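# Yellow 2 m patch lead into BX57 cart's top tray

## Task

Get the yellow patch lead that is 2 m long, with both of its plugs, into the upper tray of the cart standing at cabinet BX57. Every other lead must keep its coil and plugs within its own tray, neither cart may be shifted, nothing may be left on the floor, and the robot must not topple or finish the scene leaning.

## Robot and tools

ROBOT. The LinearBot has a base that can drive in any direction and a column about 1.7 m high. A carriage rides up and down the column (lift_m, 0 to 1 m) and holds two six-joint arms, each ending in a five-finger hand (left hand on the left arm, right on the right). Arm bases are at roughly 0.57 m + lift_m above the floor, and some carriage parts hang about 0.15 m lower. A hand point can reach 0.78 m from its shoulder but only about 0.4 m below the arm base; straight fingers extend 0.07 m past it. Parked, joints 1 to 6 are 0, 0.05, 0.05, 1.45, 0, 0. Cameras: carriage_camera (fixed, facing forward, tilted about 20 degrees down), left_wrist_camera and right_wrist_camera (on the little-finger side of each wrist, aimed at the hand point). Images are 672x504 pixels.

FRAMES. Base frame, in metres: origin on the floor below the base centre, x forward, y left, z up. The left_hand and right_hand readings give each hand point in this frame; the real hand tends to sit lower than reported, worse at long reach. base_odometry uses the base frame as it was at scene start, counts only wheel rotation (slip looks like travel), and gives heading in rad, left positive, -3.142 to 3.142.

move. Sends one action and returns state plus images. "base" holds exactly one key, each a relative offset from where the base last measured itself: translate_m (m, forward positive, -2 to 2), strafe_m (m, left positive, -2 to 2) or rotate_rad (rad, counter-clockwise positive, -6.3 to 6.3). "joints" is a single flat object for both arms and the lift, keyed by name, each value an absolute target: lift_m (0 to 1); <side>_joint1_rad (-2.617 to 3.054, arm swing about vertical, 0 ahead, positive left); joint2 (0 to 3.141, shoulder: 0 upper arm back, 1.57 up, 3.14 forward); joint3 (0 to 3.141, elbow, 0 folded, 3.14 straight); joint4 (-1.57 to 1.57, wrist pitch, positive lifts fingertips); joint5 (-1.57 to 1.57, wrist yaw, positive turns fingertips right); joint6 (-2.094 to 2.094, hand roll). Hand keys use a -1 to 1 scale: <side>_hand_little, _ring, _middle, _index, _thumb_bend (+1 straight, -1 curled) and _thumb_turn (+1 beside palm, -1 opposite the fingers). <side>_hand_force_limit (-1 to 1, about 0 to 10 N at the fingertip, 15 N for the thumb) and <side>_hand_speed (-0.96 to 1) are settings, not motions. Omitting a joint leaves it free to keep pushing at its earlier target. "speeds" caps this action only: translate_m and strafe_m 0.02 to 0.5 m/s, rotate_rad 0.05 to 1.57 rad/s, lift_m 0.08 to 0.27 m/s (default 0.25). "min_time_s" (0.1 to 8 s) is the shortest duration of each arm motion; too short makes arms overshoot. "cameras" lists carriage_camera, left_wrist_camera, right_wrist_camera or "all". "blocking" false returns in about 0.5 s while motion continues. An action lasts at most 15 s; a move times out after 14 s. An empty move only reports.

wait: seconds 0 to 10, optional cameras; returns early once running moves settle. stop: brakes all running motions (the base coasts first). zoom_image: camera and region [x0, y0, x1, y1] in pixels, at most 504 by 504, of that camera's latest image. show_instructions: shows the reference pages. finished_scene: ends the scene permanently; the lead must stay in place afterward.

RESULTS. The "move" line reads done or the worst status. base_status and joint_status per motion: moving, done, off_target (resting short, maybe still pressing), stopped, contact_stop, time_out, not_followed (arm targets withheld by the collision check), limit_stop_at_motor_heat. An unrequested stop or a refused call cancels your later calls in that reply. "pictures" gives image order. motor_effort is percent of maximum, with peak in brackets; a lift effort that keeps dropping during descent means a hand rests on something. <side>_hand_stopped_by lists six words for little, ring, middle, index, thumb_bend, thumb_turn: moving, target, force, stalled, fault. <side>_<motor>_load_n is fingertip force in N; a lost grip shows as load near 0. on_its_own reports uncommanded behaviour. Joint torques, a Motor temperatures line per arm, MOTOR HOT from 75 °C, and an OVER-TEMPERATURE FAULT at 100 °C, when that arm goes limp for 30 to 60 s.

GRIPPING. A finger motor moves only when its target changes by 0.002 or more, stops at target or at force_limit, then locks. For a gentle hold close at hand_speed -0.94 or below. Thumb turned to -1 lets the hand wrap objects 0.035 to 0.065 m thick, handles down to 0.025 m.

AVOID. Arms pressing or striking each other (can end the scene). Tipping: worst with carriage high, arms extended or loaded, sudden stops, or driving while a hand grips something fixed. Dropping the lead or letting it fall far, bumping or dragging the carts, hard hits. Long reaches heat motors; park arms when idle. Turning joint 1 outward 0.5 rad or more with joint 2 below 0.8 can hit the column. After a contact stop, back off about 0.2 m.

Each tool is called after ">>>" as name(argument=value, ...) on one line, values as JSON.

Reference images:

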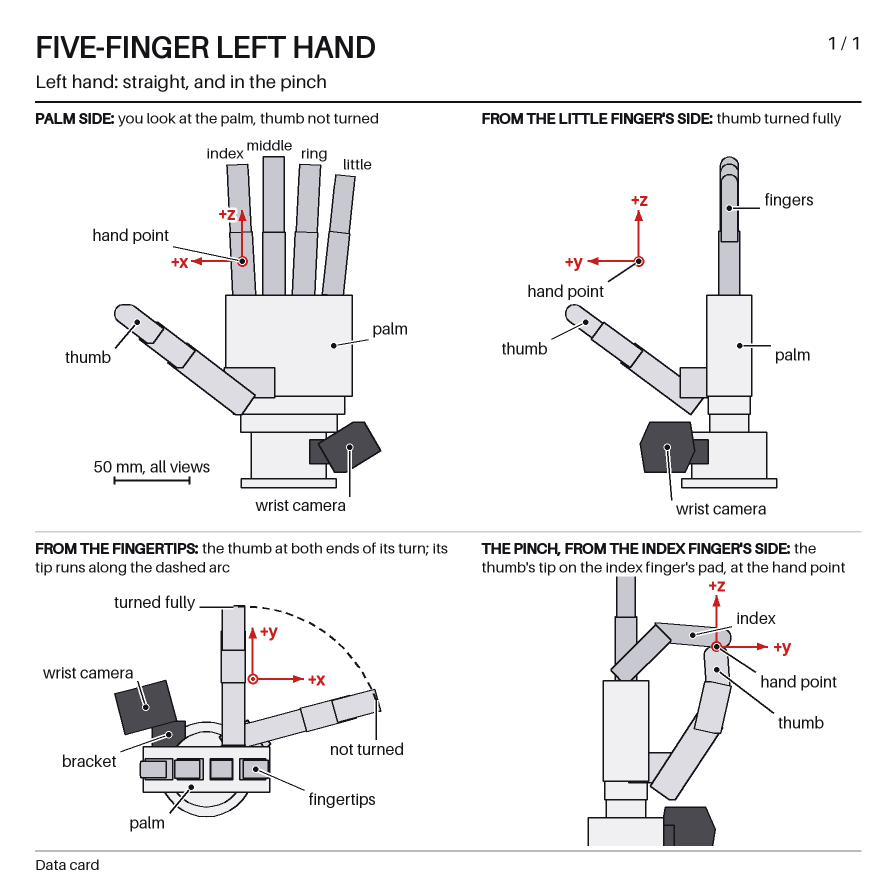

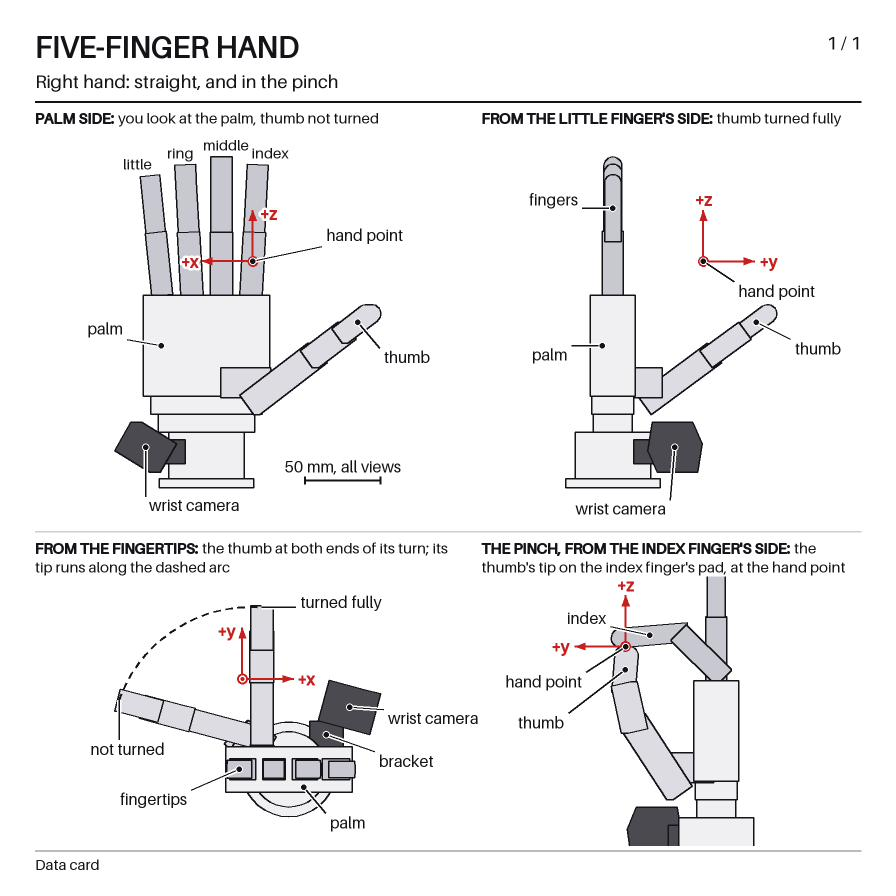

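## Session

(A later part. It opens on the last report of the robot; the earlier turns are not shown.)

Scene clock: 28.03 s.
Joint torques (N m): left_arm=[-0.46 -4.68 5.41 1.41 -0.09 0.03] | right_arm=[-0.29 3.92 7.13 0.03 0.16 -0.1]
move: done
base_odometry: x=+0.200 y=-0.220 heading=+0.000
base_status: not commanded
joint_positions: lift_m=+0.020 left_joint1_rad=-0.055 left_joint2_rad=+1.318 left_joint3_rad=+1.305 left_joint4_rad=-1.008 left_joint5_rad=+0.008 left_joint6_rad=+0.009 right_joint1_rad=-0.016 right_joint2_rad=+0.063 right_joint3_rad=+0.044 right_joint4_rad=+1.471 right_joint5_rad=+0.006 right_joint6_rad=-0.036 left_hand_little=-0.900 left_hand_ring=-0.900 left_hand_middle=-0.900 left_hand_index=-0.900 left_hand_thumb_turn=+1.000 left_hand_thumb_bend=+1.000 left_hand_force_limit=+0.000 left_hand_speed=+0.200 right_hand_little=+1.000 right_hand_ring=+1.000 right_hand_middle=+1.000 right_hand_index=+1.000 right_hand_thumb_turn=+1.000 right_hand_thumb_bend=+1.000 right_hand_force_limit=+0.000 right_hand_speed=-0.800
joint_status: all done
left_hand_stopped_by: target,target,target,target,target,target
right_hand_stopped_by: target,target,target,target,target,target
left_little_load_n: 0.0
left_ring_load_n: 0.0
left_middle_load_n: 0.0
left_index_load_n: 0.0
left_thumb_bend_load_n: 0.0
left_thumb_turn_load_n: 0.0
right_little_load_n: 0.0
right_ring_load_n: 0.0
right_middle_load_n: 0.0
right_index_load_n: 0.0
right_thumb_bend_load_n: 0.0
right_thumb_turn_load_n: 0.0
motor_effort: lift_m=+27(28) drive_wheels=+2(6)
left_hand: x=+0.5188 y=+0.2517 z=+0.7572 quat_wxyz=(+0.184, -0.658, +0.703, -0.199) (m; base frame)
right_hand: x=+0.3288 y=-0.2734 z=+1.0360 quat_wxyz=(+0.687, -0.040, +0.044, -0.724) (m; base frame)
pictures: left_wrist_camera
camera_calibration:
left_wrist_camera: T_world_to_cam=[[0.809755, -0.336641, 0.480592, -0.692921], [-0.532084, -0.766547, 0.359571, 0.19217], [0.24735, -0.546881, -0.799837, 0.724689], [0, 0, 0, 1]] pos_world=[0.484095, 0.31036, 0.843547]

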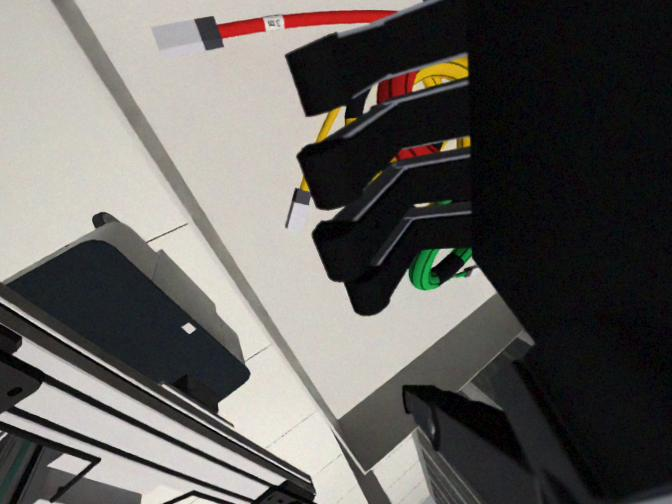

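>>> move(joints={"lift_m": 0.14, "left_joint1_rad": -0.0, "left_joint2_rad": 1.417, "left_joint3_rad": 1.117, "left_joint4_rad": -0.5, "left_hand_little": -1, "left_hand_ring": -1, "left_hand_middle": 1, "left_hand_index": 1, "left_hand_thumb_turn": -1, "left_hand_thumb_bend": 1, "left_hand_speed": 0.3}, min_time_s=1.2, cameras=["left_wrist_camera", "carriage_camera"])

>>> zoom_image(camera="left_wrist_camera", region=[170, 20, 470, 320])

>>> zoom_image(camera="carriage_camera", region=[150, 300, 400, 480])

Scene clock: 31.37 s.
Joint torques (N m): left_arm=[0.59 -3.84 5.85 1.81 -0.1 0.04] | right_arm=[-0.28 3.92 7.12 0.03 0.15 -0.1]
move: done
base_odometry: x=+0.200 y=-0.220 heading=+0.000
base_status: not commanded
joint_positions: lift_m=+0.140 left_joint1_rad=-0.005 left_joint2_rad=+1.412 left_joint3_rad=+1.122 left_joint4_rad=-0.519 left_joint5_rad=+0.008 left_joint6_rad=+0.009 right_joint1_rad=-0.016 right_joint2_rad=+0.063 right_joint3_rad=+0.044 right_joint4_rad=+1.471 right_joint5_rad=+0.006 right_joint6_rad=-0.036 left_hand_little=-1.000 left_hand_ring=-1.000 left_hand_middle=+1.000 left_hand_index=+1.000 left_hand_thumb_turn=-1.000 left_hand_thumb_bend=+1.000 left_hand_force_limit=+0.000 left_hand_speed=+0.300 right_hand_little=+1.000 right_hand_ring=+1.000 right_hand_middle=+1.000 right_hand_index=+1.000 right_hand_thumb_turn=+1.000 right_hand_thumb_bend=+1.000 right_hand_force_limit=+0.000 right_hand_speed=-0.800
joint_status: all done
left_hand_stopped_by: target,target,target,target,target,target
right_hand_stopped_by: target,target,target,target,target,target
left_little_load_n: 0.0
left_ring_load_n: 0.0
left_middle_load_n: 0.0
left_index_load_n: 0.0
left_thumb_bend_load_n: 0.0
left_thumb_turn_load_n: 0.0
right_little_load_n: 0.0
right_ring_load_n: 0.0
right_middle_load_n: 0.0
right_index_load_n: 0.0
right_thumb_bend_load_n: 0.0
right_thumb_turn_load_n: 0.0
motor_effort: lift_m=+31(42) drive_wheels=+4(7)
left_hand: x=+0.6040 y=+0.2654 z=+0.8369 quat_wxyz=(+0.260, -0.651, +0.662, -0.265) (m; base frame)
right_hand: x=+0.3288 y=-0.2734 z=+1.1557 quat_wxyz=(+0.687, -0.040, +0.044, -0.724) (m; base frame)
pictures: carriage_camera, left_wrist_camera
camera_calibration:
carriage_camera: T_world_to_cam=[[-0.0216606, -0.999372, -0.0280472, 0.0331203], [-0.363891, 0.0340104, -0.93082, 1.10249], [0.93119, -0.009956, -0.364399, 0.276515], [0, 0, 0, 1]] pos_world=[0.144414, -0.00164347, 1.12791]
left_wrist_camera: T_world_to_cam=[[0.705879, -0.295725, 0.643647, -0.880204], [-0.558299, -0.791513, 0.248617, 0.334675], [0.435932, -0.534841, -0.723815, 0.594116], [0, 0, 0, 1]] pos_world=[0.549172, 0.322358, 0.913365]

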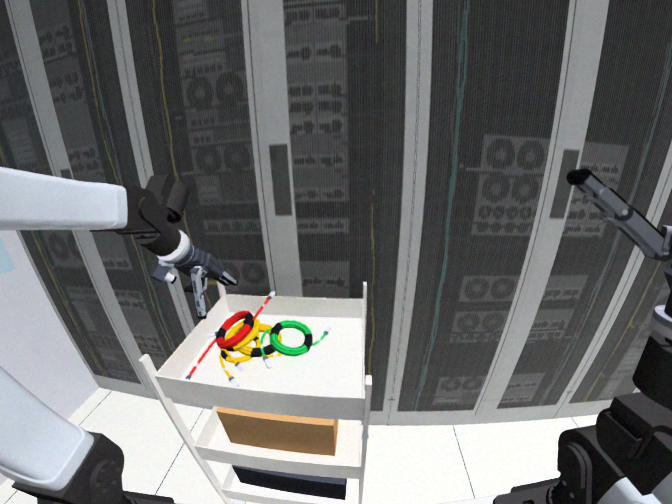

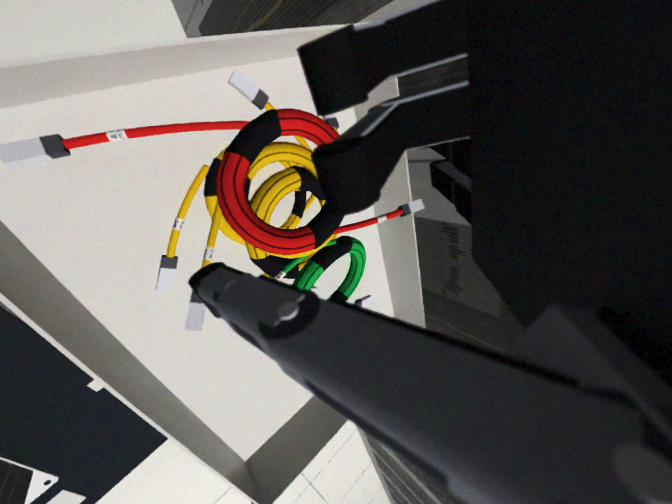

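Scaled by 1.680 from the camera's 672x504 image, which has a finer 960x720 frame.

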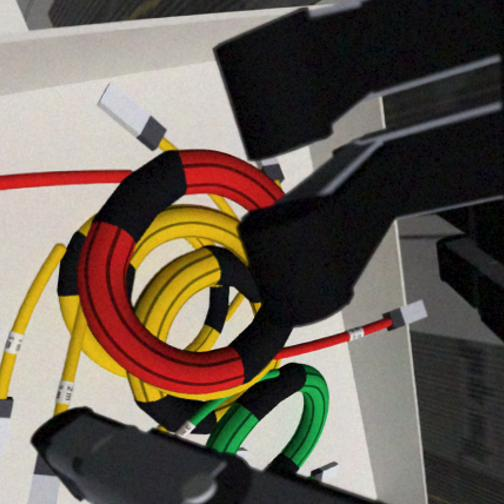

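Scaled by 2.016 from the camera's 672x504 image, which has a finer 960x720 frame.

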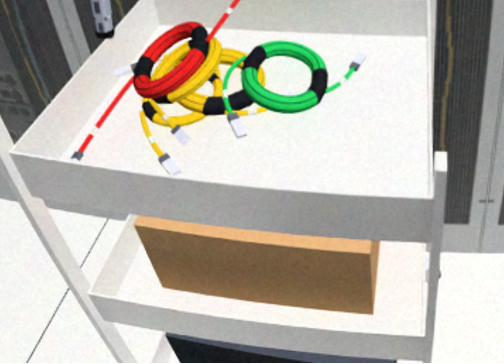

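>>> move(joints={"left_joint1_rad": 0.02, "left_hand_middle": 0.5, "left_hand_index": 0.5, "left_hand_thumb_bend": 0.7, "lift_m": 0.08}, cameras=["left_wrist_camera"])

>>> move(joints={"lift_m": 0.036}, speeds={"lift_m": 0.1}, cameras=["left_wrist_camera", "carriage_camera"])

>>> zoom_image(camera="carriage_camera", region=[100, 230, 400, 430])

Scene clock: 32.47 s.
Joint torques (N m): left_arm=[0.44 -4.44 6.56 1.77 -0.09 0.04] | right_arm=[-0.29 3.9 7.13 0.03 0.16 -0.1]
move: done
base_odometry: x=+0.200 y=-0.220 heading=+0.000
base_status: not commanded
joint_positions: lift_m=+0.080 left_joint1_rad=+0.016 left_joint2_rad=+1.419 left_joint3_rad=+1.114 left_joint4_rad=-0.513 left_joint5_rad=+0.007 left_joint6_rad=+0.008 right_joint1_rad=-0.016 right_joint2_rad=+0.063 right_joint3_rad=+0.044 right_joint4_rad=+1.471 right_joint5_rad=+0.006 right_joint6_rad=-0.036 left_hand_little=-1.000 left_hand_ring=-1.000 left_hand_middle=+0.500 left_hand_index=+0.500 left_hand_thumb_turn=-1.000 left_hand_thumb_bend=+0.700 left_hand_force_limit=+0.000 left_hand_speed=+0.300 right_hand_little=+1.000 right_hand_ring=+1.000 right_hand_middle=+1.000 right_hand_index=+1.000 right_hand_thumb_turn=+1.000 right_hand_thumb_bend=+1.000 right_hand_force_limit=+0.000 right_hand_speed=-0.800
joint_status: all done
left_hand_stopped_by: target,target,target,target,target,target
right_hand_stopped_by: target,target,target,target,target,target
left_little_load_n: 0.0
left_ring_load_n: 0.0
left_middle_load_n: 0.0
left_index_load_n: 0.0
left_thumb_bend_load_n: 0.0
left_thumb_turn_load_n: 0.0
right_little_load_n: 0.0
right_ring_load_n: 0.0
right_middle_load_n: 0.0
right_index_load_n: 0.0
right_thumb_bend_load_n: 0.0
right_thumb_turn_load_n: 0.0
motor_effort: lift_m=+26(27) drive_wheels=+6(6)
left_hand: x=+0.6042 y=+0.2737 z=+0.7728 quat_wxyz=(+0.261, -0.659, +0.656, -0.259) (m; base frame)
right_hand: x=+0.3288 y=-0.2734 z=+1.0961 quat_wxyz=(+0.687, -0.040, +0.044, -0.724) (m; base frame)
pictures: left_wrist_camera
camera_calibration:
left_wrist_camera: T_world_to_cam=[[0.717592, -0.27981, 0.637784, -0.843513], [-0.538082, -0.804147, 0.252617, 0.345408], [0.442187, -0.524456, -0.72761, 0.54828], [0, 0, 0, 1]] pos_world=[0.548714, 0.329285, 0.849657]

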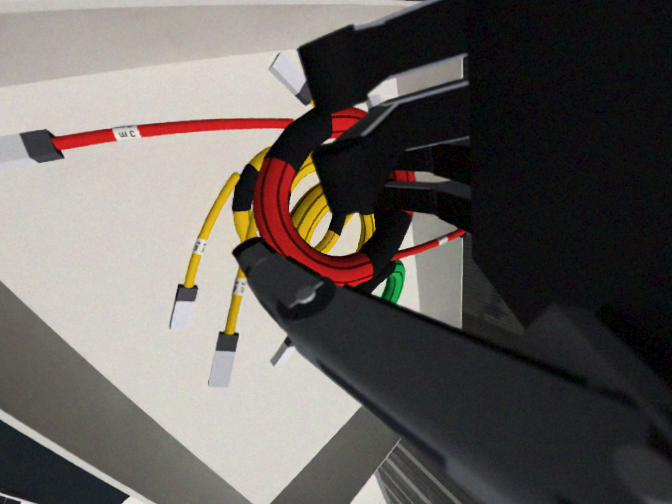

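Scene clock: 33.30 s.
Joint torques (N m): left_arm=[0.44 -4.41 6.58 1.74 -0.09 0.04] | right_arm=[-0.29 3.88 7.12 0.06 0.16 -0.1]
move: done
base_odometry: x=+0.200 y=-0.220 heading=+0.000
base_status: not commanded
joint_positions: lift_m=+0.036 left_joint1_rad=+0.016 left_joint2_rad=+1.419 left_joint3_rad=+1.114 left_joint4_rad=-0.511 left_joint5_rad=+0.007 left_joint6_rad=+0.008 right_joint1_rad=-0.016 right_joint2_rad=+0.063 right_joint3_rad=+0.044 right_joint4_rad=+1.471 right_joint5_rad=+0.006 right_joint6_rad=-0.036 left_hand_little=-1.000 left_hand_ring=-1.000 left_hand_middle=+0.500 left_hand_index=+0.500 left_hand_thumb_turn=-1.000 left_hand_thumb_bend=+0.700 left_hand_force_limit=+0.000 left_hand_speed=+0.300 right_hand_little=+1.000 right_hand_ring=+1.000 right_hand_middle=+1.000 right_hand_index=+1.000 right_hand_thumb_turn=+1.000 right_hand_thumb_bend=+1.000 right_hand_force_limit=+0.000 right_hand_speed=-0.800
joint_status: all done
left_hand_stopped_by: target,target,target,target,target,target
right_hand_stopped_by: target,target,target,target,target,target
left_little_load_n: 0.0
left_ring_load_n: 0.0
left_middle_load_n: 0.0
left_index_load_n: 0.0
left_thumb_bend_load_n: 0.0
left_thumb_turn_load_n: 0.0
right_little_load_n: 0.0
right_ring_load_n: 0.0
right_middle_load_n: 0.0
right_index_load_n: 0.0
right_thumb_bend_load_n: 0.0
right_thumb_turn_load_n: 0.0
motor_effort: lift_m=+26(30) drive_wheels=+1(7)
left_hand: x=+0.6047 y=+0.2737 z=+0.7291 quat_wxyz=(+0.261, -0.659, +0.656, -0.260) (m; base frame)
right_hand: x=+0.3288 y=-0.2734 z=+1.0521 quat_wxyz=(+0.687, -0.040, +0.044, -0.724) (m; base frame)
pictures: carriage_camera, left_wrist_camera
camera_calibration:
carriage_camera: T_world_to_cam=[[-0.0216606, -0.999372, -0.0280472, 0.0302146], [-0.363891, 0.0340104, -0.93082, 1.00605], [0.93119, -0.009956, -0.364399, 0.238763], [0, 0, 0, 1]] pos_world=[0.144414, -0.00164347, 1.02431]
left_wrist_camera: T_world_to_cam=[[0.716351, -0.279806, 0.639179, -0.816245], [-0.538582, -0.804134, 0.251591, 0.357736], [0.443588, -0.524478, -0.726741, 0.514813], [0, 0, 0, 1]] pos_world=[0.549023, 0.329284, 0.805859]

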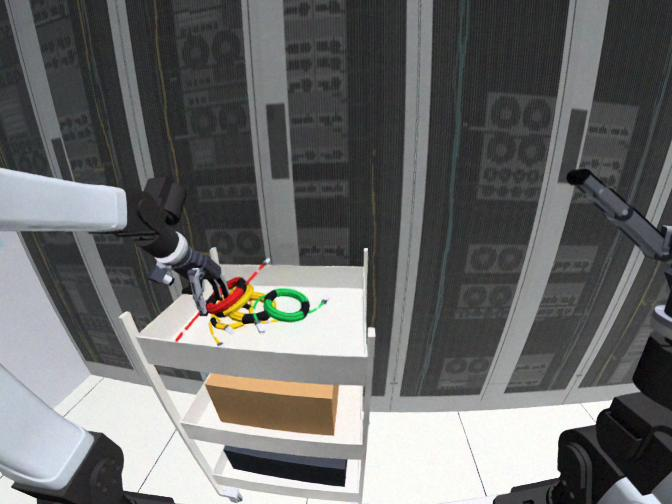

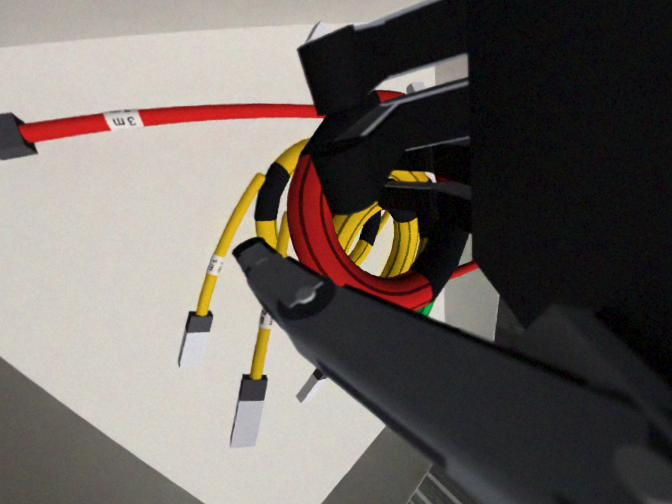

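Scaled by 1.680 from the camera's 672x504 image, which has a finer 960x720 frame.

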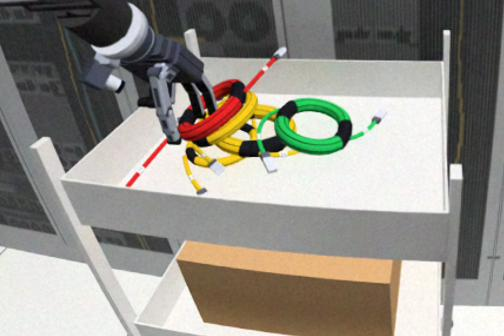

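>>> zoom_image(camera="left_wrist_camera", region=[200, 250, 230, 280])

>>> zoom_image(camera="left_wrist_camera", region=[250, 300, 280, 340])

>>> zoom_image(camera="left_wrist_camera", region=[230, 90, 480, 340])

Scaled by 16.800 from the camera's 672x504 image, which has a finer 960x720 frame.

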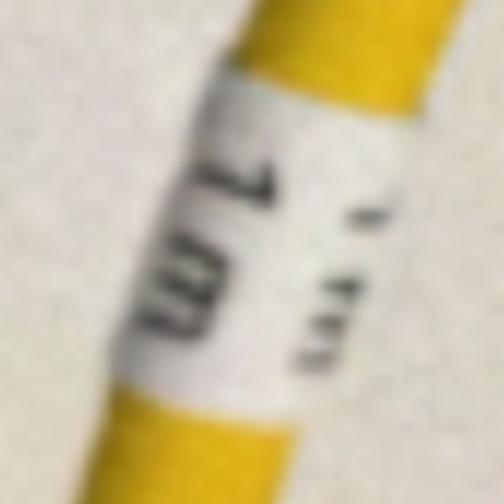

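Scaled by 12.600 from the camera's 672x504 image, which has a finer 960x720 frame.

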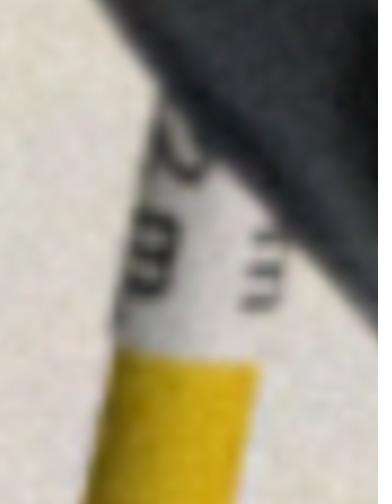

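Scaled by 2.016 from the camera's 672x504 image, which has a finer 960x720 frame.

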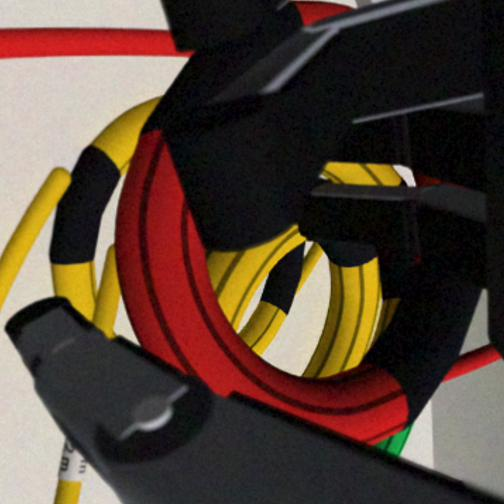

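>>> move(joints={"left_hand_speed": -0.8, "left_hand_force_limit": -0.3, "left_hand_middle": -0.5, "left_hand_index": -0.5, "left_hand_thumb_bend": -0.5}, cameras=["left_wrist_camera", "carriage_camera"])

>>> zoom_image(camera="carriage_camera", region=[100, 230, 400, 430])

Scene clock: 37.97 s.
Joint torques (N m): left_arm=[0.43 -4.4 6.56 1.72 -0.09 0.05] | right_arm=[-0.28 3.95 7.12 0.03 0.16 -0.11]
move: off_target
base_odometry: x=+0.200 y=-0.220 heading=+0.000
base_status: not commanded
joint_positions: lift_m=+0.036 left_joint1_rad=+0.016 left_joint2_rad=+1.419 left_joint3_rad=+1.114 left_joint4_rad=-0.509 left_joint5_rad=+0.007 left_joint6_rad=+0.008 right_joint1_rad=-0.016 right_joint2_rad=+0.063 right_joint3_rad=+0.044 right_joint4_rad=+1.471 right_joint5_rad=+0.006 right_joint6_rad=-0.036 left_hand_little=-1.000 left_hand_ring=-1.000 left_hand_middle=-0.292 left_hand_index=-0.365 left_hand_thumb_turn=-1.000 left_hand_thumb_bend=+0.285 left_hand_force_limit=-0.300 left_hand_speed=-0.800 right_hand_little=+1.000 right_hand_ring=+1.000 right_hand_middle=+1.000 right_hand_index=+1.000 right_hand_thumb_turn=+1.000 right_hand_thumb_bend=+1.000 right_hand_force_limit=+0.000 right_hand_speed=-0.800
joint_status: left_hand_middle off_target (ended at -0.292, target -0.500); left_hand_index off_target (ended at -0.365, target -0.500); left_hand_thumb_bend off_target (ended at +0.285, target -0.500); the others done
left_hand_stopped_by: target,target,force,force,force,target
right_hand_stopped_by: target,target,target,target,target,target
left_little_load_n: 0.5
left_ring_load_n: 0.0
left_middle_load_n: 5.5
left_index_load_n: 7.0
left_thumb_bend_load_n: 7.5
left_thumb_turn_load_n: 0.0
right_little_load_n: -0.5
right_ring_load_n: 0.0
right_middle_load_n: 0.0
right_index_load_n: 0.0
right_thumb_bend_load_n: 0.0
right_thumb_turn_load_n: 0.0
motor_effort: lift_m=+26(26) drive_wheels=+3(8)
left_hand: x=+0.6053 y=+0.2737 z=+0.7294 quat_wxyz=(+0.262, -0.659, +0.655, -0.260) (m; base frame)
right_hand: x=+0.3288 y=-0.2734 z=+1.0521 quat_wxyz=(+0.687, -0.040, +0.044, -0.724) (m; base frame)
pictures: carriage_camera, left_wrist_camera
camera_calibration:
carriage_camera: T_world_to_cam=[[-0.0216606, -0.999372, -0.0280472, 0.0302146], [-0.363891, 0.0340104, -0.93082, 1.00605], [0.93119, -0.009956, -0.364399, 0.238763], [0, 0, 0, 1]] pos_world=[0.144414, -0.00164347, 1.02431]
left_wrist_camera: T_world_to_cam=[[0.714977, -0.279504, 0.640847, -0.817358], [-0.538932, -0.804238, 0.250507, 0.359006], [0.445376, -0.52448, -0.725646, 0.512913], [0, 0, 0, 1]] pos_world=[0.549434, 0.329284, 0.806061]

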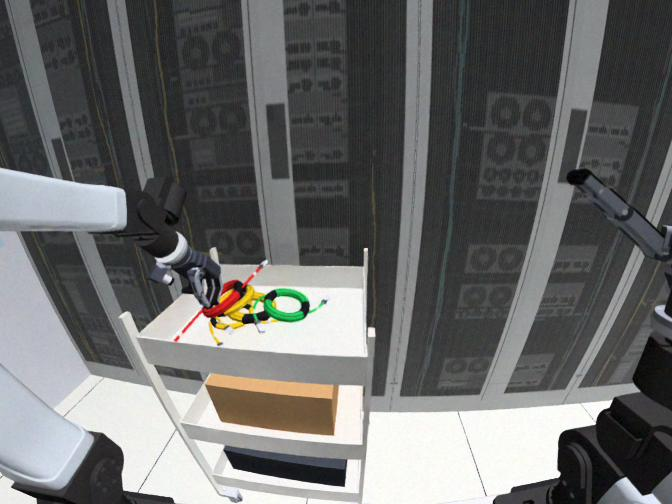

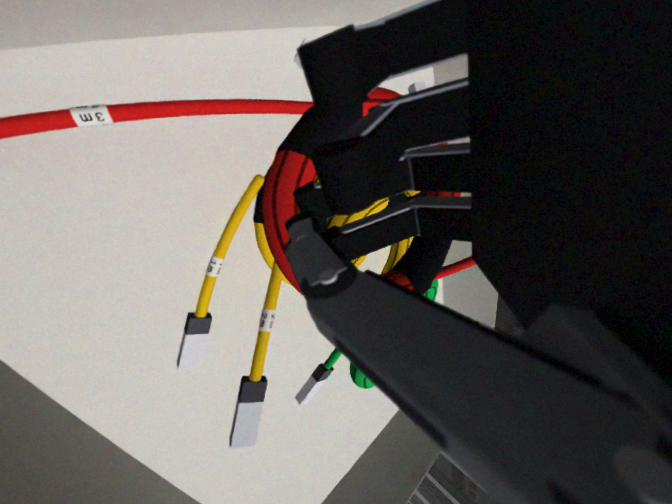

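Scaled by 1.680 from the camera's 672x504 image, which has a finer 960x720 frame.

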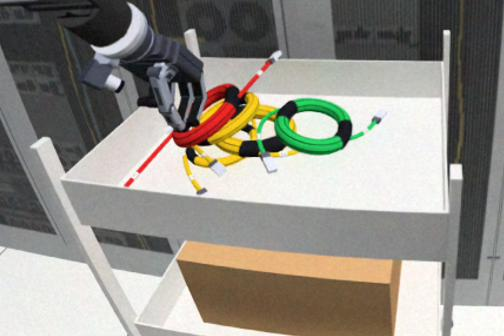

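>>> move(joints={"lift_m": 0.12}, speeds={"lift_m": 0.08}, cameras=["left_wrist_camera", "carriage_camera"])

>>> zoom_image(camera="carriage_camera", region=[100, 230, 400, 430])

Scene clock: 39.47 s.
Joint torques (N m): left_arm=[0.43 -4.53 6.61 1.71 -0.09 0.05] | right_arm=[-0.28 3.99 7.16 0.08 0.16 -0.11]
move: done
base_odometry: x=+0.200 y=-0.220 heading=+0.000
base_status: not commanded
joint_positions: lift_m=+0.120 left_joint1_rad=+0.016 left_joint2_rad=+1.420 left_joint3_rad=+1.114 left_joint4_rad=-0.508 left_joint5_rad=+0.007 left_joint6_rad=+0.008 right_joint1_rad=-0.016 right_joint2_rad=+0.063 right_joint3_rad=+0.044 right_joint4_rad=+1.471 right_joint5_rad=+0.006 right_joint6_rad=-0.036 left_hand_little=-1.000 left_hand_ring=-1.000 left_hand_middle=-0.292 left_hand_index=-0.365 left_hand_thumb_turn=-1.000 left_hand_thumb_bend=+0.285 left_hand_force_limit=-0.300 left_hand_speed=-0.800 right_hand_little=+1.000 right_hand_ring=+1.000 right_hand_middle=+1.000 right_hand_index=+1.000 right_hand_thumb_turn=+1.000 right_hand_thumb_bend=+1.000 right_hand_force_limit=+0.000 right_hand_speed=-0.800
joint_status: all done
left_hand_stopped_by: target,target,force,force,force,target
right_hand_stopped_by: target,target,target,target,target,target
left_little_load_n: 0.0
left_ring_load_n: 0.0
left_middle_load_n: 5.5
left_index_load_n: 7.0
left_thumb_bend_load_n: 7.5
left_thumb_turn_load_n: 0.0
right_little_load_n: 0.0
right_ring_load_n: 0.0
right_middle_load_n: 0.0
right_index_load_n: 0.0
right_thumb_bend_load_n: 0.0
right_thumb_turn_load_n: 0.0
motor_effort: lift_m=+32(41) drive_wheels=+4(7)
left_hand: x=+0.6054 y=+0.2737 z=+0.8128 quat_wxyz=(+0.262, -0.659, +0.655, -0.260) (m; base frame)
right_hand: x=+0.3288 y=-0.2734 z=+1.1357 quat_wxyz=(+0.687, -0.040, +0.044, -0.724) (m; base frame)
pictures: carriage_camera, left_wrist_camera
camera_calibration:
carriage_camera: T_world_to_cam=[[-0.0216606, -0.999372, -0.0280472, 0.0325594], [-0.363891, 0.0340104, -0.93082, 1.08387], [0.93119, -0.009956, -0.364399, 0.269227], [0, 0, 0, 1]] pos_world=[0.144414, -0.00164347, 1.10791]
left_wrist_camera: T_world_to_cam=[[0.714977, -0.279504, 0.640847, -0.870948], [-0.538932, -0.804238, 0.250507, 0.338221], [0.445376, -0.52448, -0.725646, 0.573343], [0, 0, 0, 1]] pos_world=[0.549634, 0.329284, 0.889461]

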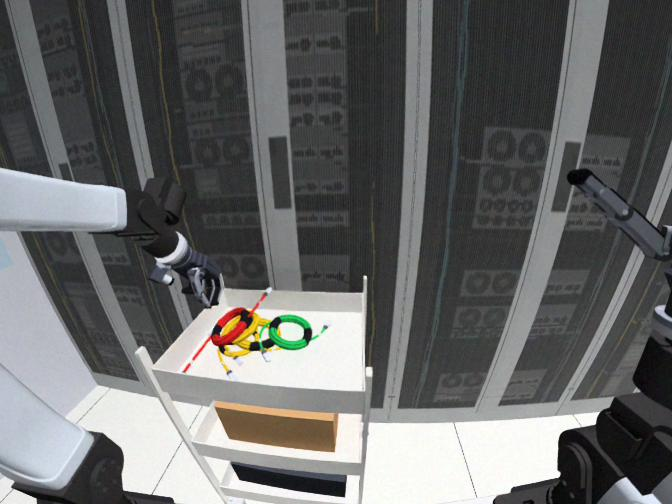

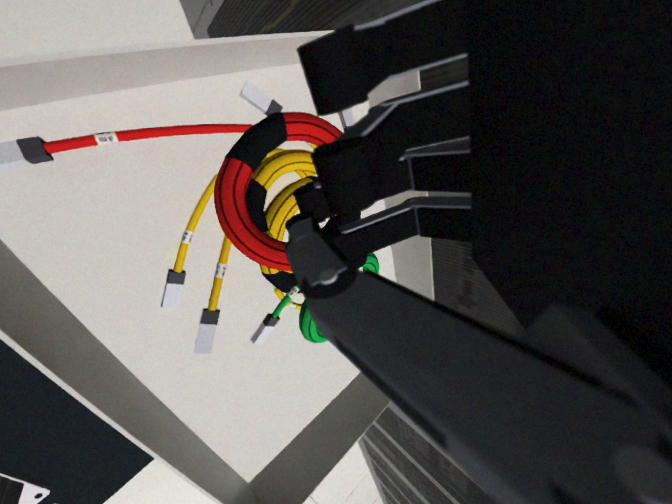

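Scaled by 1.680 from the camera's 672x504 image, which has a finer 960x720 frame.

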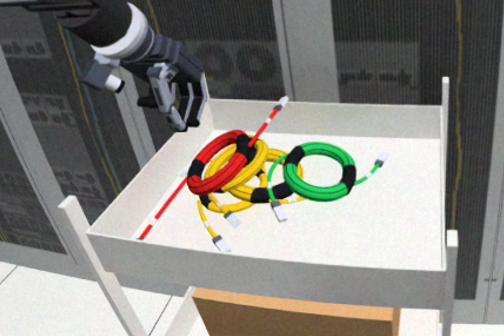

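>>> move(joints={"left_hand_speed": 0.3, "left_hand_middle": 0.5, "left_hand_index": 0.5, "left_hand_thumb_bend": 0.7}, cameras=[])

>>> move(joints={"lift_m": 0.015}, speeds={"lift_m": 0.1}, cameras=["left_wrist_camera", "carriage_camera"])

>>> zoom_image(camera="carriage_camera", region=[150, 250, 300, 350])

Scene clock: 40.67 s.
Joint torques (N m): left_arm=[0.44 -4.48 6.56 1.72 -0.09 0.05] | right_arm=[-0.28 3.89 7.09 0.03 0.15 -0.1]
move: done
base_odometry: x=+0.200 y=-0.220 heading=+0.000
base_status: not commanded
joint_positions: lift_m=+0.120 left_joint1_rad=+0.016 left_joint2_rad=+1.420 left_joint3_rad=+1.114 left_joint4_rad=-0.508 left_joint5_rad=+0.007 left_joint6_rad=+0.008 right_joint1_rad=-0.016 right_joint2_rad=+0.063 right_joint3_rad=+0.044 right_joint4_rad=+1.471 right_joint5_rad=+0.006 right_joint6_rad=-0.036 left_hand_little=-1.000 left_hand_ring=-1.000 left_hand_middle=+0.500 left_hand_index=+0.500 left_hand_thumb_turn=-1.000 left_hand_thumb_bend=+0.700 left_hand_force_limit=-0.300 left_hand_speed=+0.300 right_hand_little=+1.000 right_hand_ring=+1.000 right_hand_middle=+1.000 right_hand_index=+1.000 right_hand_thumb_turn=+1.000 right_hand_thumb_bend=+1.000 right_hand_force_limit=+0.000 right_hand_speed=-0.800
joint_status: all done
left_hand_stopped_by: target,target,target,target,target,target
right_hand_stopped_by: target,target,target,target,target,target
left_little_load_n: 0.0
left_ring_load_n: 0.0
left_middle_load_n: 0.0
left_index_load_n: 0.0
left_thumb_bend_load_n: 0.0
left_thumb_turn_load_n: 0.0
right_little_load_n: 0.0
right_ring_load_n: 0.0
right_middle_load_n: 0.0
right_index_load_n: 0.0
right_thumb_bend_load_n: 0.0
right_thumb_turn_load_n: 0.0
motor_effort: lift_m=+32(32) drive_wheels=+5(8)
left_hand: x=+0.6054 y=+0.2737 z=+0.8128 quat_wxyz=(+0.262, -0.659, +0.655, -0.260) (m; base frame)
right_hand: x=+0.3288 y=-0.2734 z=+1.1357 quat_wxyz=(+0.687, -0.040, +0.044, -0.724) (m; base frame)
pictures: none
No camera images: "cameras" was empty.

Scene clock: 42.10 s.
Joint torques (N m): left_arm=[0.2 -2.44 6.38 1.65 -0.08 0.06] | right_arm=[-0.31 3.93 7.17 0.03 0.16 -0.09]
move: done
base_odometry: x=+0.200 y=-0.220 heading=+0.000
base_status: not commanded
joint_positions: lift_m=+0.015 left_joint1_rad=+0.019 left_joint2_rad=+1.396 left_joint3_rad=+1.117 left_joint4_rad=-0.495 left_joint5_rad=+0.006 left_joint6_rad=+0.006 right_joint1_rad=-0.016 right_joint2_rad=+0.063 right_joint3_rad=+0.044 right_joint4_rad=+1.471 right_joint5_rad=+0.006 right_joint6_rad=-0.036 left_hand_little=-1.000 left_hand_ring=-1.000 left_hand_middle=+0.500 left_hand_index=+0.500 left_hand_thumb_turn=-1.000 left_hand_thumb_bend=+0.700 left_hand_force_limit=-0.300 left_hand_speed=+0.300 right_hand_little=+1.000 right_hand_ring=+1.000 right_hand_middle=+1.000 right_hand_index=+1.000 right_hand_thumb_turn=+1.000 right_hand_thumb_bend=+1.000 right_hand_force_limit=+0.000 right_hand_speed=-0.800
joint_status: all done
left_hand_stopped_by: target,target,target,target,target,target
right_hand_stopped_by: target,target,target,target,target,target
left_little_load_n: 0.0
left_ring_load_n: 0.0
left_middle_load_n: -2.5
left_index_load_n: -2.0
left_thumb_bend_load_n: 0.0
left_thumb_turn_load_n: 0.0
right_little_load_n: 0.0
right_ring_load_n: 0.0
right_middle_load_n: 0.0
right_index_load_n: 0.0
right_thumb_bend_load_n: 0.0
right_thumb_turn_load_n: 0.0
motor_effort: lift_m=+24(26) drive_wheels=+5(7)
left_hand: x=+0.6088 y=+0.2746 z=+0.7198 quat_wxyz=(+0.276, -0.655, +0.649, -0.273) (m; base frame)
right_hand: x=+0.3288 y=-0.2734 z=+1.0313 quat_wxyz=(+0.687, -0.040, +0.044, -0.724) (m; base frame)
pictures: carriage_camera, left_wrist_camera
camera_calibration:
carriage_camera: T_world_to_cam=[[-0.0216606, -0.999372, -0.0280472, 0.0296284], [-0.363891, 0.0340104, -0.93082, 0.986599], [0.93119, -0.009956, -0.364399, 0.231148], [0, 0, 0, 1]] pos_world=[0.144414, -0.00164347, 1.00341]
left_wrist_camera: T_world_to_cam=[[0.690345, -0.276878, 0.668402, -0.819044], [-0.545215, -0.80639, 0.229076, 0.383934], [0.475567, -0.522564, -0.707646, 0.472983], [0, 0, 0, 1]] pos_world=[0.549815, 0.329989, 0.794206]

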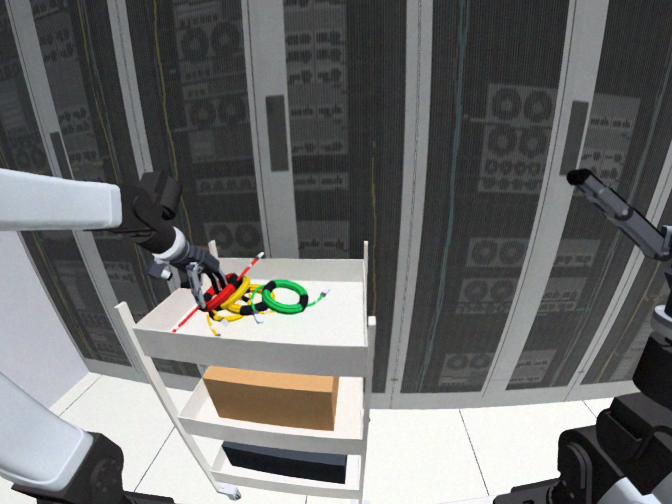

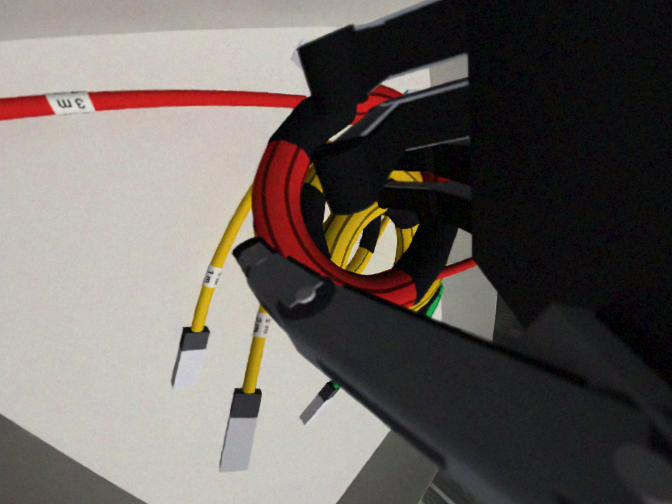

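Scaled by 3.360 from the camera's 672x504 image, which has a finer 960x720 frame.

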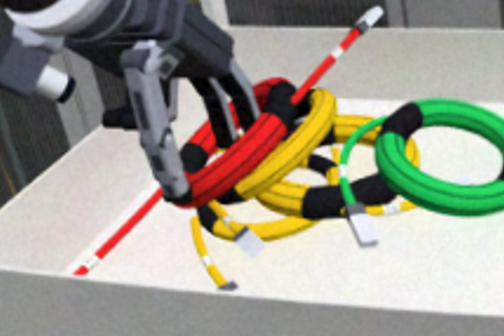

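>>> move(joints={"lift_m": 0.021, "left_hand_speed": -0.8, "left_hand_force_limit": -0.3, "left_hand_middle": -0.7, "left_hand_index": -0.7, "left_hand_thumb_bend": -0.5}, cameras=["left_wrist_camera", "carriage_camera"])

>>> zoom_image(camera="carriage_camera", region=[150, 250, 300, 350])

Scene clock: 46.67 s.
Joint torques (N m): left_arm=[0.21 -3.69 6.35 1.64 -0.08 0.08] | right_arm=[-0.29 3.92 7.13 0.02 0.16 -0.1]
move: off_target
base_odometry: x=+0.200 y=-0.220 heading=+0.000
base_status: not commanded
joint_positions: lift_m=+0.021 left_joint1_rad=+0.019 left_joint2_rad=+1.410 left_joint3_rad=+1.117 left_joint4_rad=-0.498 left_joint5_rad=+0.006 left_joint6_rad=+0.004 right_joint1_rad=-0.016 right_joint2_rad=+0.063 right_joint3_rad=+0.044 right_joint4_rad=+1.471 right_joint5_rad=+0.006 right_joint6_rad=-0.036 left_hand_little=-1.000 left_hand_ring=-1.000 left_hand_middle=-0.052 left_hand_index=-0.052 left_hand_thumb_turn=-1.000 left_hand_thumb_bend=+0.420 left_hand_force_limit=-0.300 left_hand_speed=-0.800 right_hand_little=+1.000 right_hand_ring=+1.000 right_hand_middle=+1.000 right_hand_index=+1.000 right_hand_thumb_turn=+1.000 right_hand_thumb_bend=+1.000 right_hand_force_limit=+0.000 right_hand_speed=-0.800
joint_status: left_hand_middle off_target (ended at -0.052, target -0.700); left_hand_index off_target (ended at -0.052, target -0.700); left_hand_thumb_bend off_target (ended at +0.420, target -0.500); the others done
left_hand_stopped_by: target,target,force,force,force,target
right_hand_stopped_by: target,target,target,target,target,target
left_little_load_n: 0.0
left_ring_load_n: 0.5
left_middle_load_n: 3.5
left_index_load_n: 3.0
left_thumb_bend_load_n: 9.0
left_thumb_turn_load_n: -0.5
right_little_load_n: 0.0
right_ring_load_n: 0.0
right_middle_load_n: -0.5
right_index_load_n: 0.0
right_thumb_bend_load_n: 0.0
right_thumb_turn_load_n: 0.0
motor_effort: lift_m=+32(38) drive_wheels=+3(7)
left_hand: x=+0.6085 y=+0.2745 z=+0.7197 quat_wxyz=(+0.270, -0.658, +0.650, -0.268) (m; base frame)
right_hand: x=+0.3288 y=-0.2734 z=+1.0366 quat_wxyz=(+0.687, -0.040, +0.044, -0.724) (m; base frame)
pictures: carriage_camera, left_wrist_camera
camera_calibration:
carriage_camera: T_world_to_cam=[[-0.0216606, -0.999372, -0.0280472, 0.0297799], [-0.363891, 0.0340104, -0.93082, 0.991626], [0.93119, -0.009956, -0.364399, 0.233115], [0, 0, 0, 1]] pos_world=[0.144414, -0.00164347, 1.00881]
left_wrist_camera: T_world_to_cam=[[0.702084, -0.27484, 0.656918, -0.818138], [-0.540134, -0.806702, 0.239765, 0.373004], [0.46404, -0.523159, -0.714823, 0.48539], [0, 0, 0, 1]] pos_world=[0.550633, 0.329983, 0.794984]

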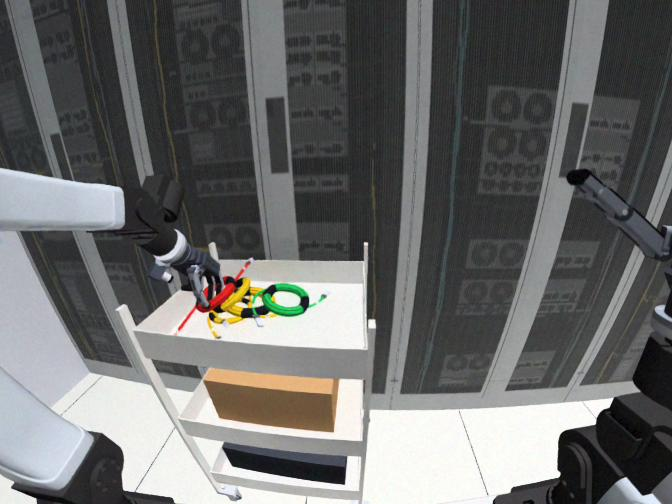

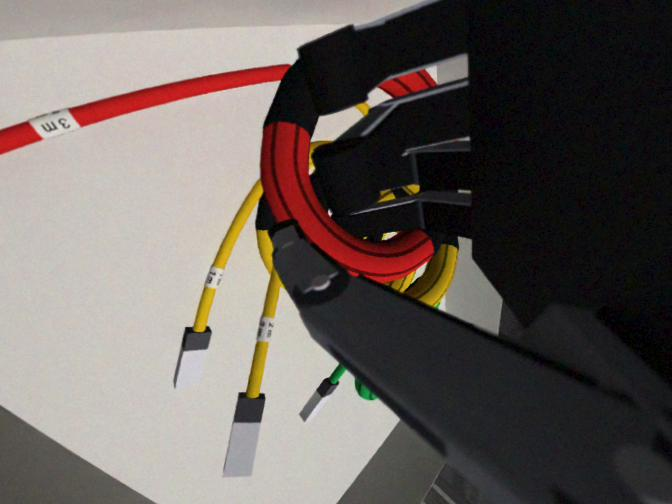

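Scaled by 3.360 from the camera's 672x504 image, which has a finer 960x720 frame.

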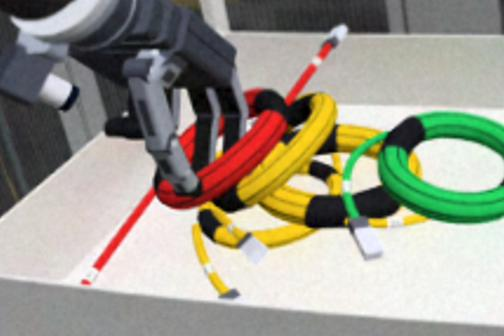

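>>> move(joints={"left_hand_force_limit": 0.1, "left_hand_middle": -0.8, "left_hand_index": -0.8}, cameras=[])

>>> move(joints={"lift_m": 0.12}, speeds={"lift_m": 0.08}, cameras=["left_wrist_camera", "carriage_camera"])

>>> zoom_image(camera="carriage_camera", region=[150, 250, 350, 400])

Scene clock: 47.23 s.
Joint torques (N m): left_arm=[0.21 -3.79 6.35 1.65 -0.07 0.08] | right_arm=[-0.31 3.93 7.12 0.03 0.16 -0.1]
move: off_target
base_odometry: x=+0.200 y=-0.220 heading=+0.000
base_status: not commanded
joint_positions: lift_m=+0.021 left_joint1_rad=+0.019 left_joint2_rad=+1.412 left_joint3_rad=+1.117 left_joint4_rad=-0.500 left_joint5_rad=+0.005 left_joint6_rad=+0.004 right_joint1_rad=-0.016 right_joint2_rad=+0.063 right_joint3_rad=+0.044 right_joint4_rad=+1.471 right_joint5_rad=+0.006 right_joint6_rad=-0.036 left_hand_little=-1.000 left_hand_ring=-1.000 left_hand_middle=-0.066 left_hand_index=-0.085 left_hand_thumb_turn=-1.000 left_hand_thumb_bend=+0.421 left_hand_force_limit=+0.100 left_hand_speed=-0.800 right_hand_little=+1.000 right_hand_ring=+1.000 right_hand_middle=+1.000 right_hand_index=+1.000 right_hand_thumb_turn=+1.000 right_hand_thumb_bend=+1.000 right_hand_force_limit=+0.000 right_hand_speed=-0.800
joint_status: left_hand_middle off_target (ended at -0.066, target -0.800); left_hand_index off_target (ended at -0.085, target -0.800); the others done
left_hand_stopped_by: target,target,force,force,force,target
right_hand_stopped_by: target,target,target,target,target,target
left_little_load_n: 0.0
left_ring_load_n: 0.0
left_middle_load_n: 5.5
left_index_load_n: 7.5
left_thumb_bend_load_n: 16.5
left_thumb_turn_load_n: -1.5
right_little_load_n: 0.0
right_ring_load_n: 0.0
right_middle_load_n: 0.0
right_index_load_n: 0.0
right_thumb_bend_load_n: 0.0
right_thumb_turn_load_n: 0.0
motor_effort: lift_m=+33(33) drive_wheels=-1(6)
left_hand: x=+0.6080 y=+0.2747 z=+0.7188 quat_wxyz=(+0.269, -0.659, +0.651, -0.266) (m; base frame)
right_hand: x=+0.3288 y=-0.2734 z=+1.0366 quat_wxyz=(+0.687, -0.040, +0.044, -0.724) (m; base frame)
pictures: none
No camera images: "cameras" was empty.

Scene clock: 48.87 s.
Joint torques (N m): left_arm=[0.21 -4.33 6.39 1.74 -0.03 0.08] | right_arm=[-0.29 3.86 7.1 0.04 0.16 -0.1]
move: done
base_odometry: x=+0.200 y=-0.220 heading=+0.000
base_status: not commanded
joint_positions: lift_m=+0.120 left_joint1_rad=+0.019 left_joint2_rad=+1.417 left_joint3_rad=+1.116 left_joint4_rad=-0.511 left_joint5_rad=+0.002 left_joint6_rad=+0.004 right_joint1_rad=-0.016 right_joint2_rad=+0.063 right_joint3_rad=+0.044 right_joint4_rad=+1.471 right_joint5_rad=+0.006 right_joint6_rad=-0.036 left_hand_little=-1.000 left_hand_ring=-1.000 left_hand_middle=-0.067 left_hand_index=-0.086 left_hand_thumb_turn=-1.000 left_hand_thumb_bend=+0.418 left_hand_force_limit=+0.100 left_hand_speed=-0.800 right_hand_little=+1.000 right_hand_ring=+1.000 right_hand_middle=+1.000 right_hand_index=+1.000 right_hand_thumb_turn=+1.000 right_hand_thumb_bend=+1.000 right_hand_force_limit=+0.000 right_hand_speed=-0.800
joint_status: all done
left_hand_stopped_by: target,target,force,force,force,target
right_hand_stopped_by: target,target,target,target,target,target
left_little_load_n: 0.0
left_ring_load_n: 0.5
left_middle_load_n: 0.0
left_index_load_n: 0.0
left_thumb_bend_load_n: 0.0
left_thumb_turn_load_n: 0.0
right_little_load_n: 0.0
right_ring_load_n: 0.0
right_middle_load_n: 0.0
right_index_load_n: 0.0
right_thumb_bend_load_n: 0.0
right_thumb_turn_load_n: 0.0
motor_effort: lift_m=+33(38) drive_wheels=+4(9)
left_hand: x=+0.6055 y=+0.2754 z=+0.8139 quat_wxyz=(+0.264, -0.661, +0.652, -0.259) (m; base frame)
right_hand: x=+0.3288 y=-0.2734 z=+1.1356 quat_wxyz=(+0.687, -0.040, +0.044, -0.724) (m; base frame)
pictures: carriage_camera, left_wrist_camera
camera_calibration:
carriage_camera: T_world_to_cam=[[-0.0216606, -0.999372, -0.0280472, 0.0325566], [-0.363891, 0.0340104, -0.93082, 1.08378], [0.93119, -0.009956, -0.364399, 0.269191], [0, 0, 0, 1]] pos_world=[0.144414, -0.00164347, 1.10781]
left_wrist_camera: T_world_to_cam=[[0.716371, -0.274409, 0.641492, -0.874008], [-0.532474, -0.809147, 0.248501, 0.338434], [0.45087, -0.519597, -0.725765, 0.570428], [0, 0, 0, 1]] pos_world=[0.549133, 0.3304, 0.890564]

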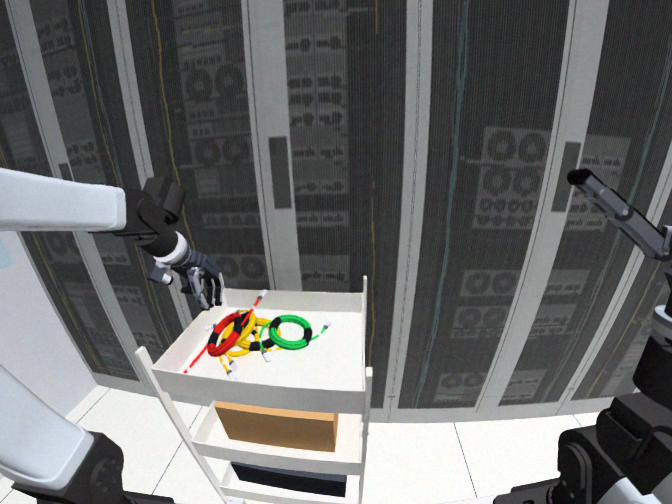

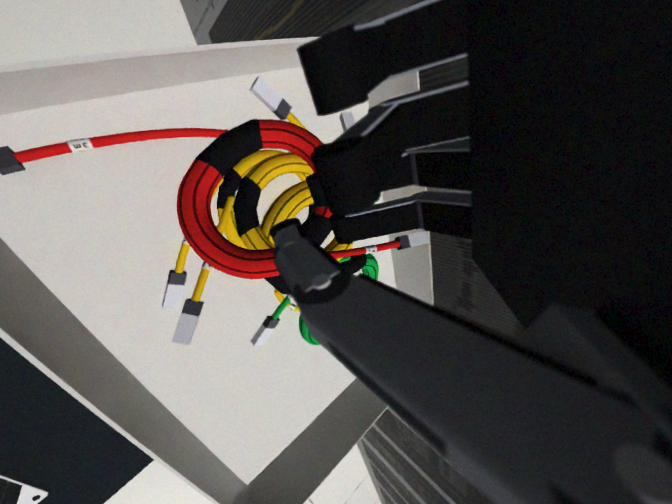

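Scaled by 2.520 from the camera's 672x504 image, which has a finer 960x720 frame.

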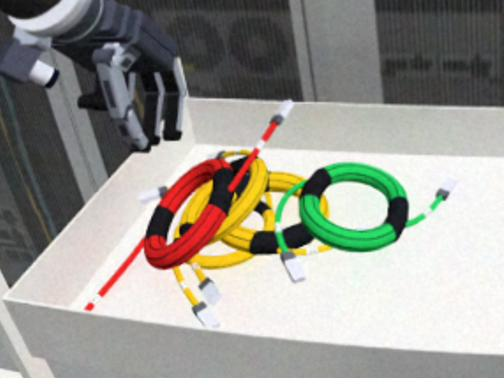

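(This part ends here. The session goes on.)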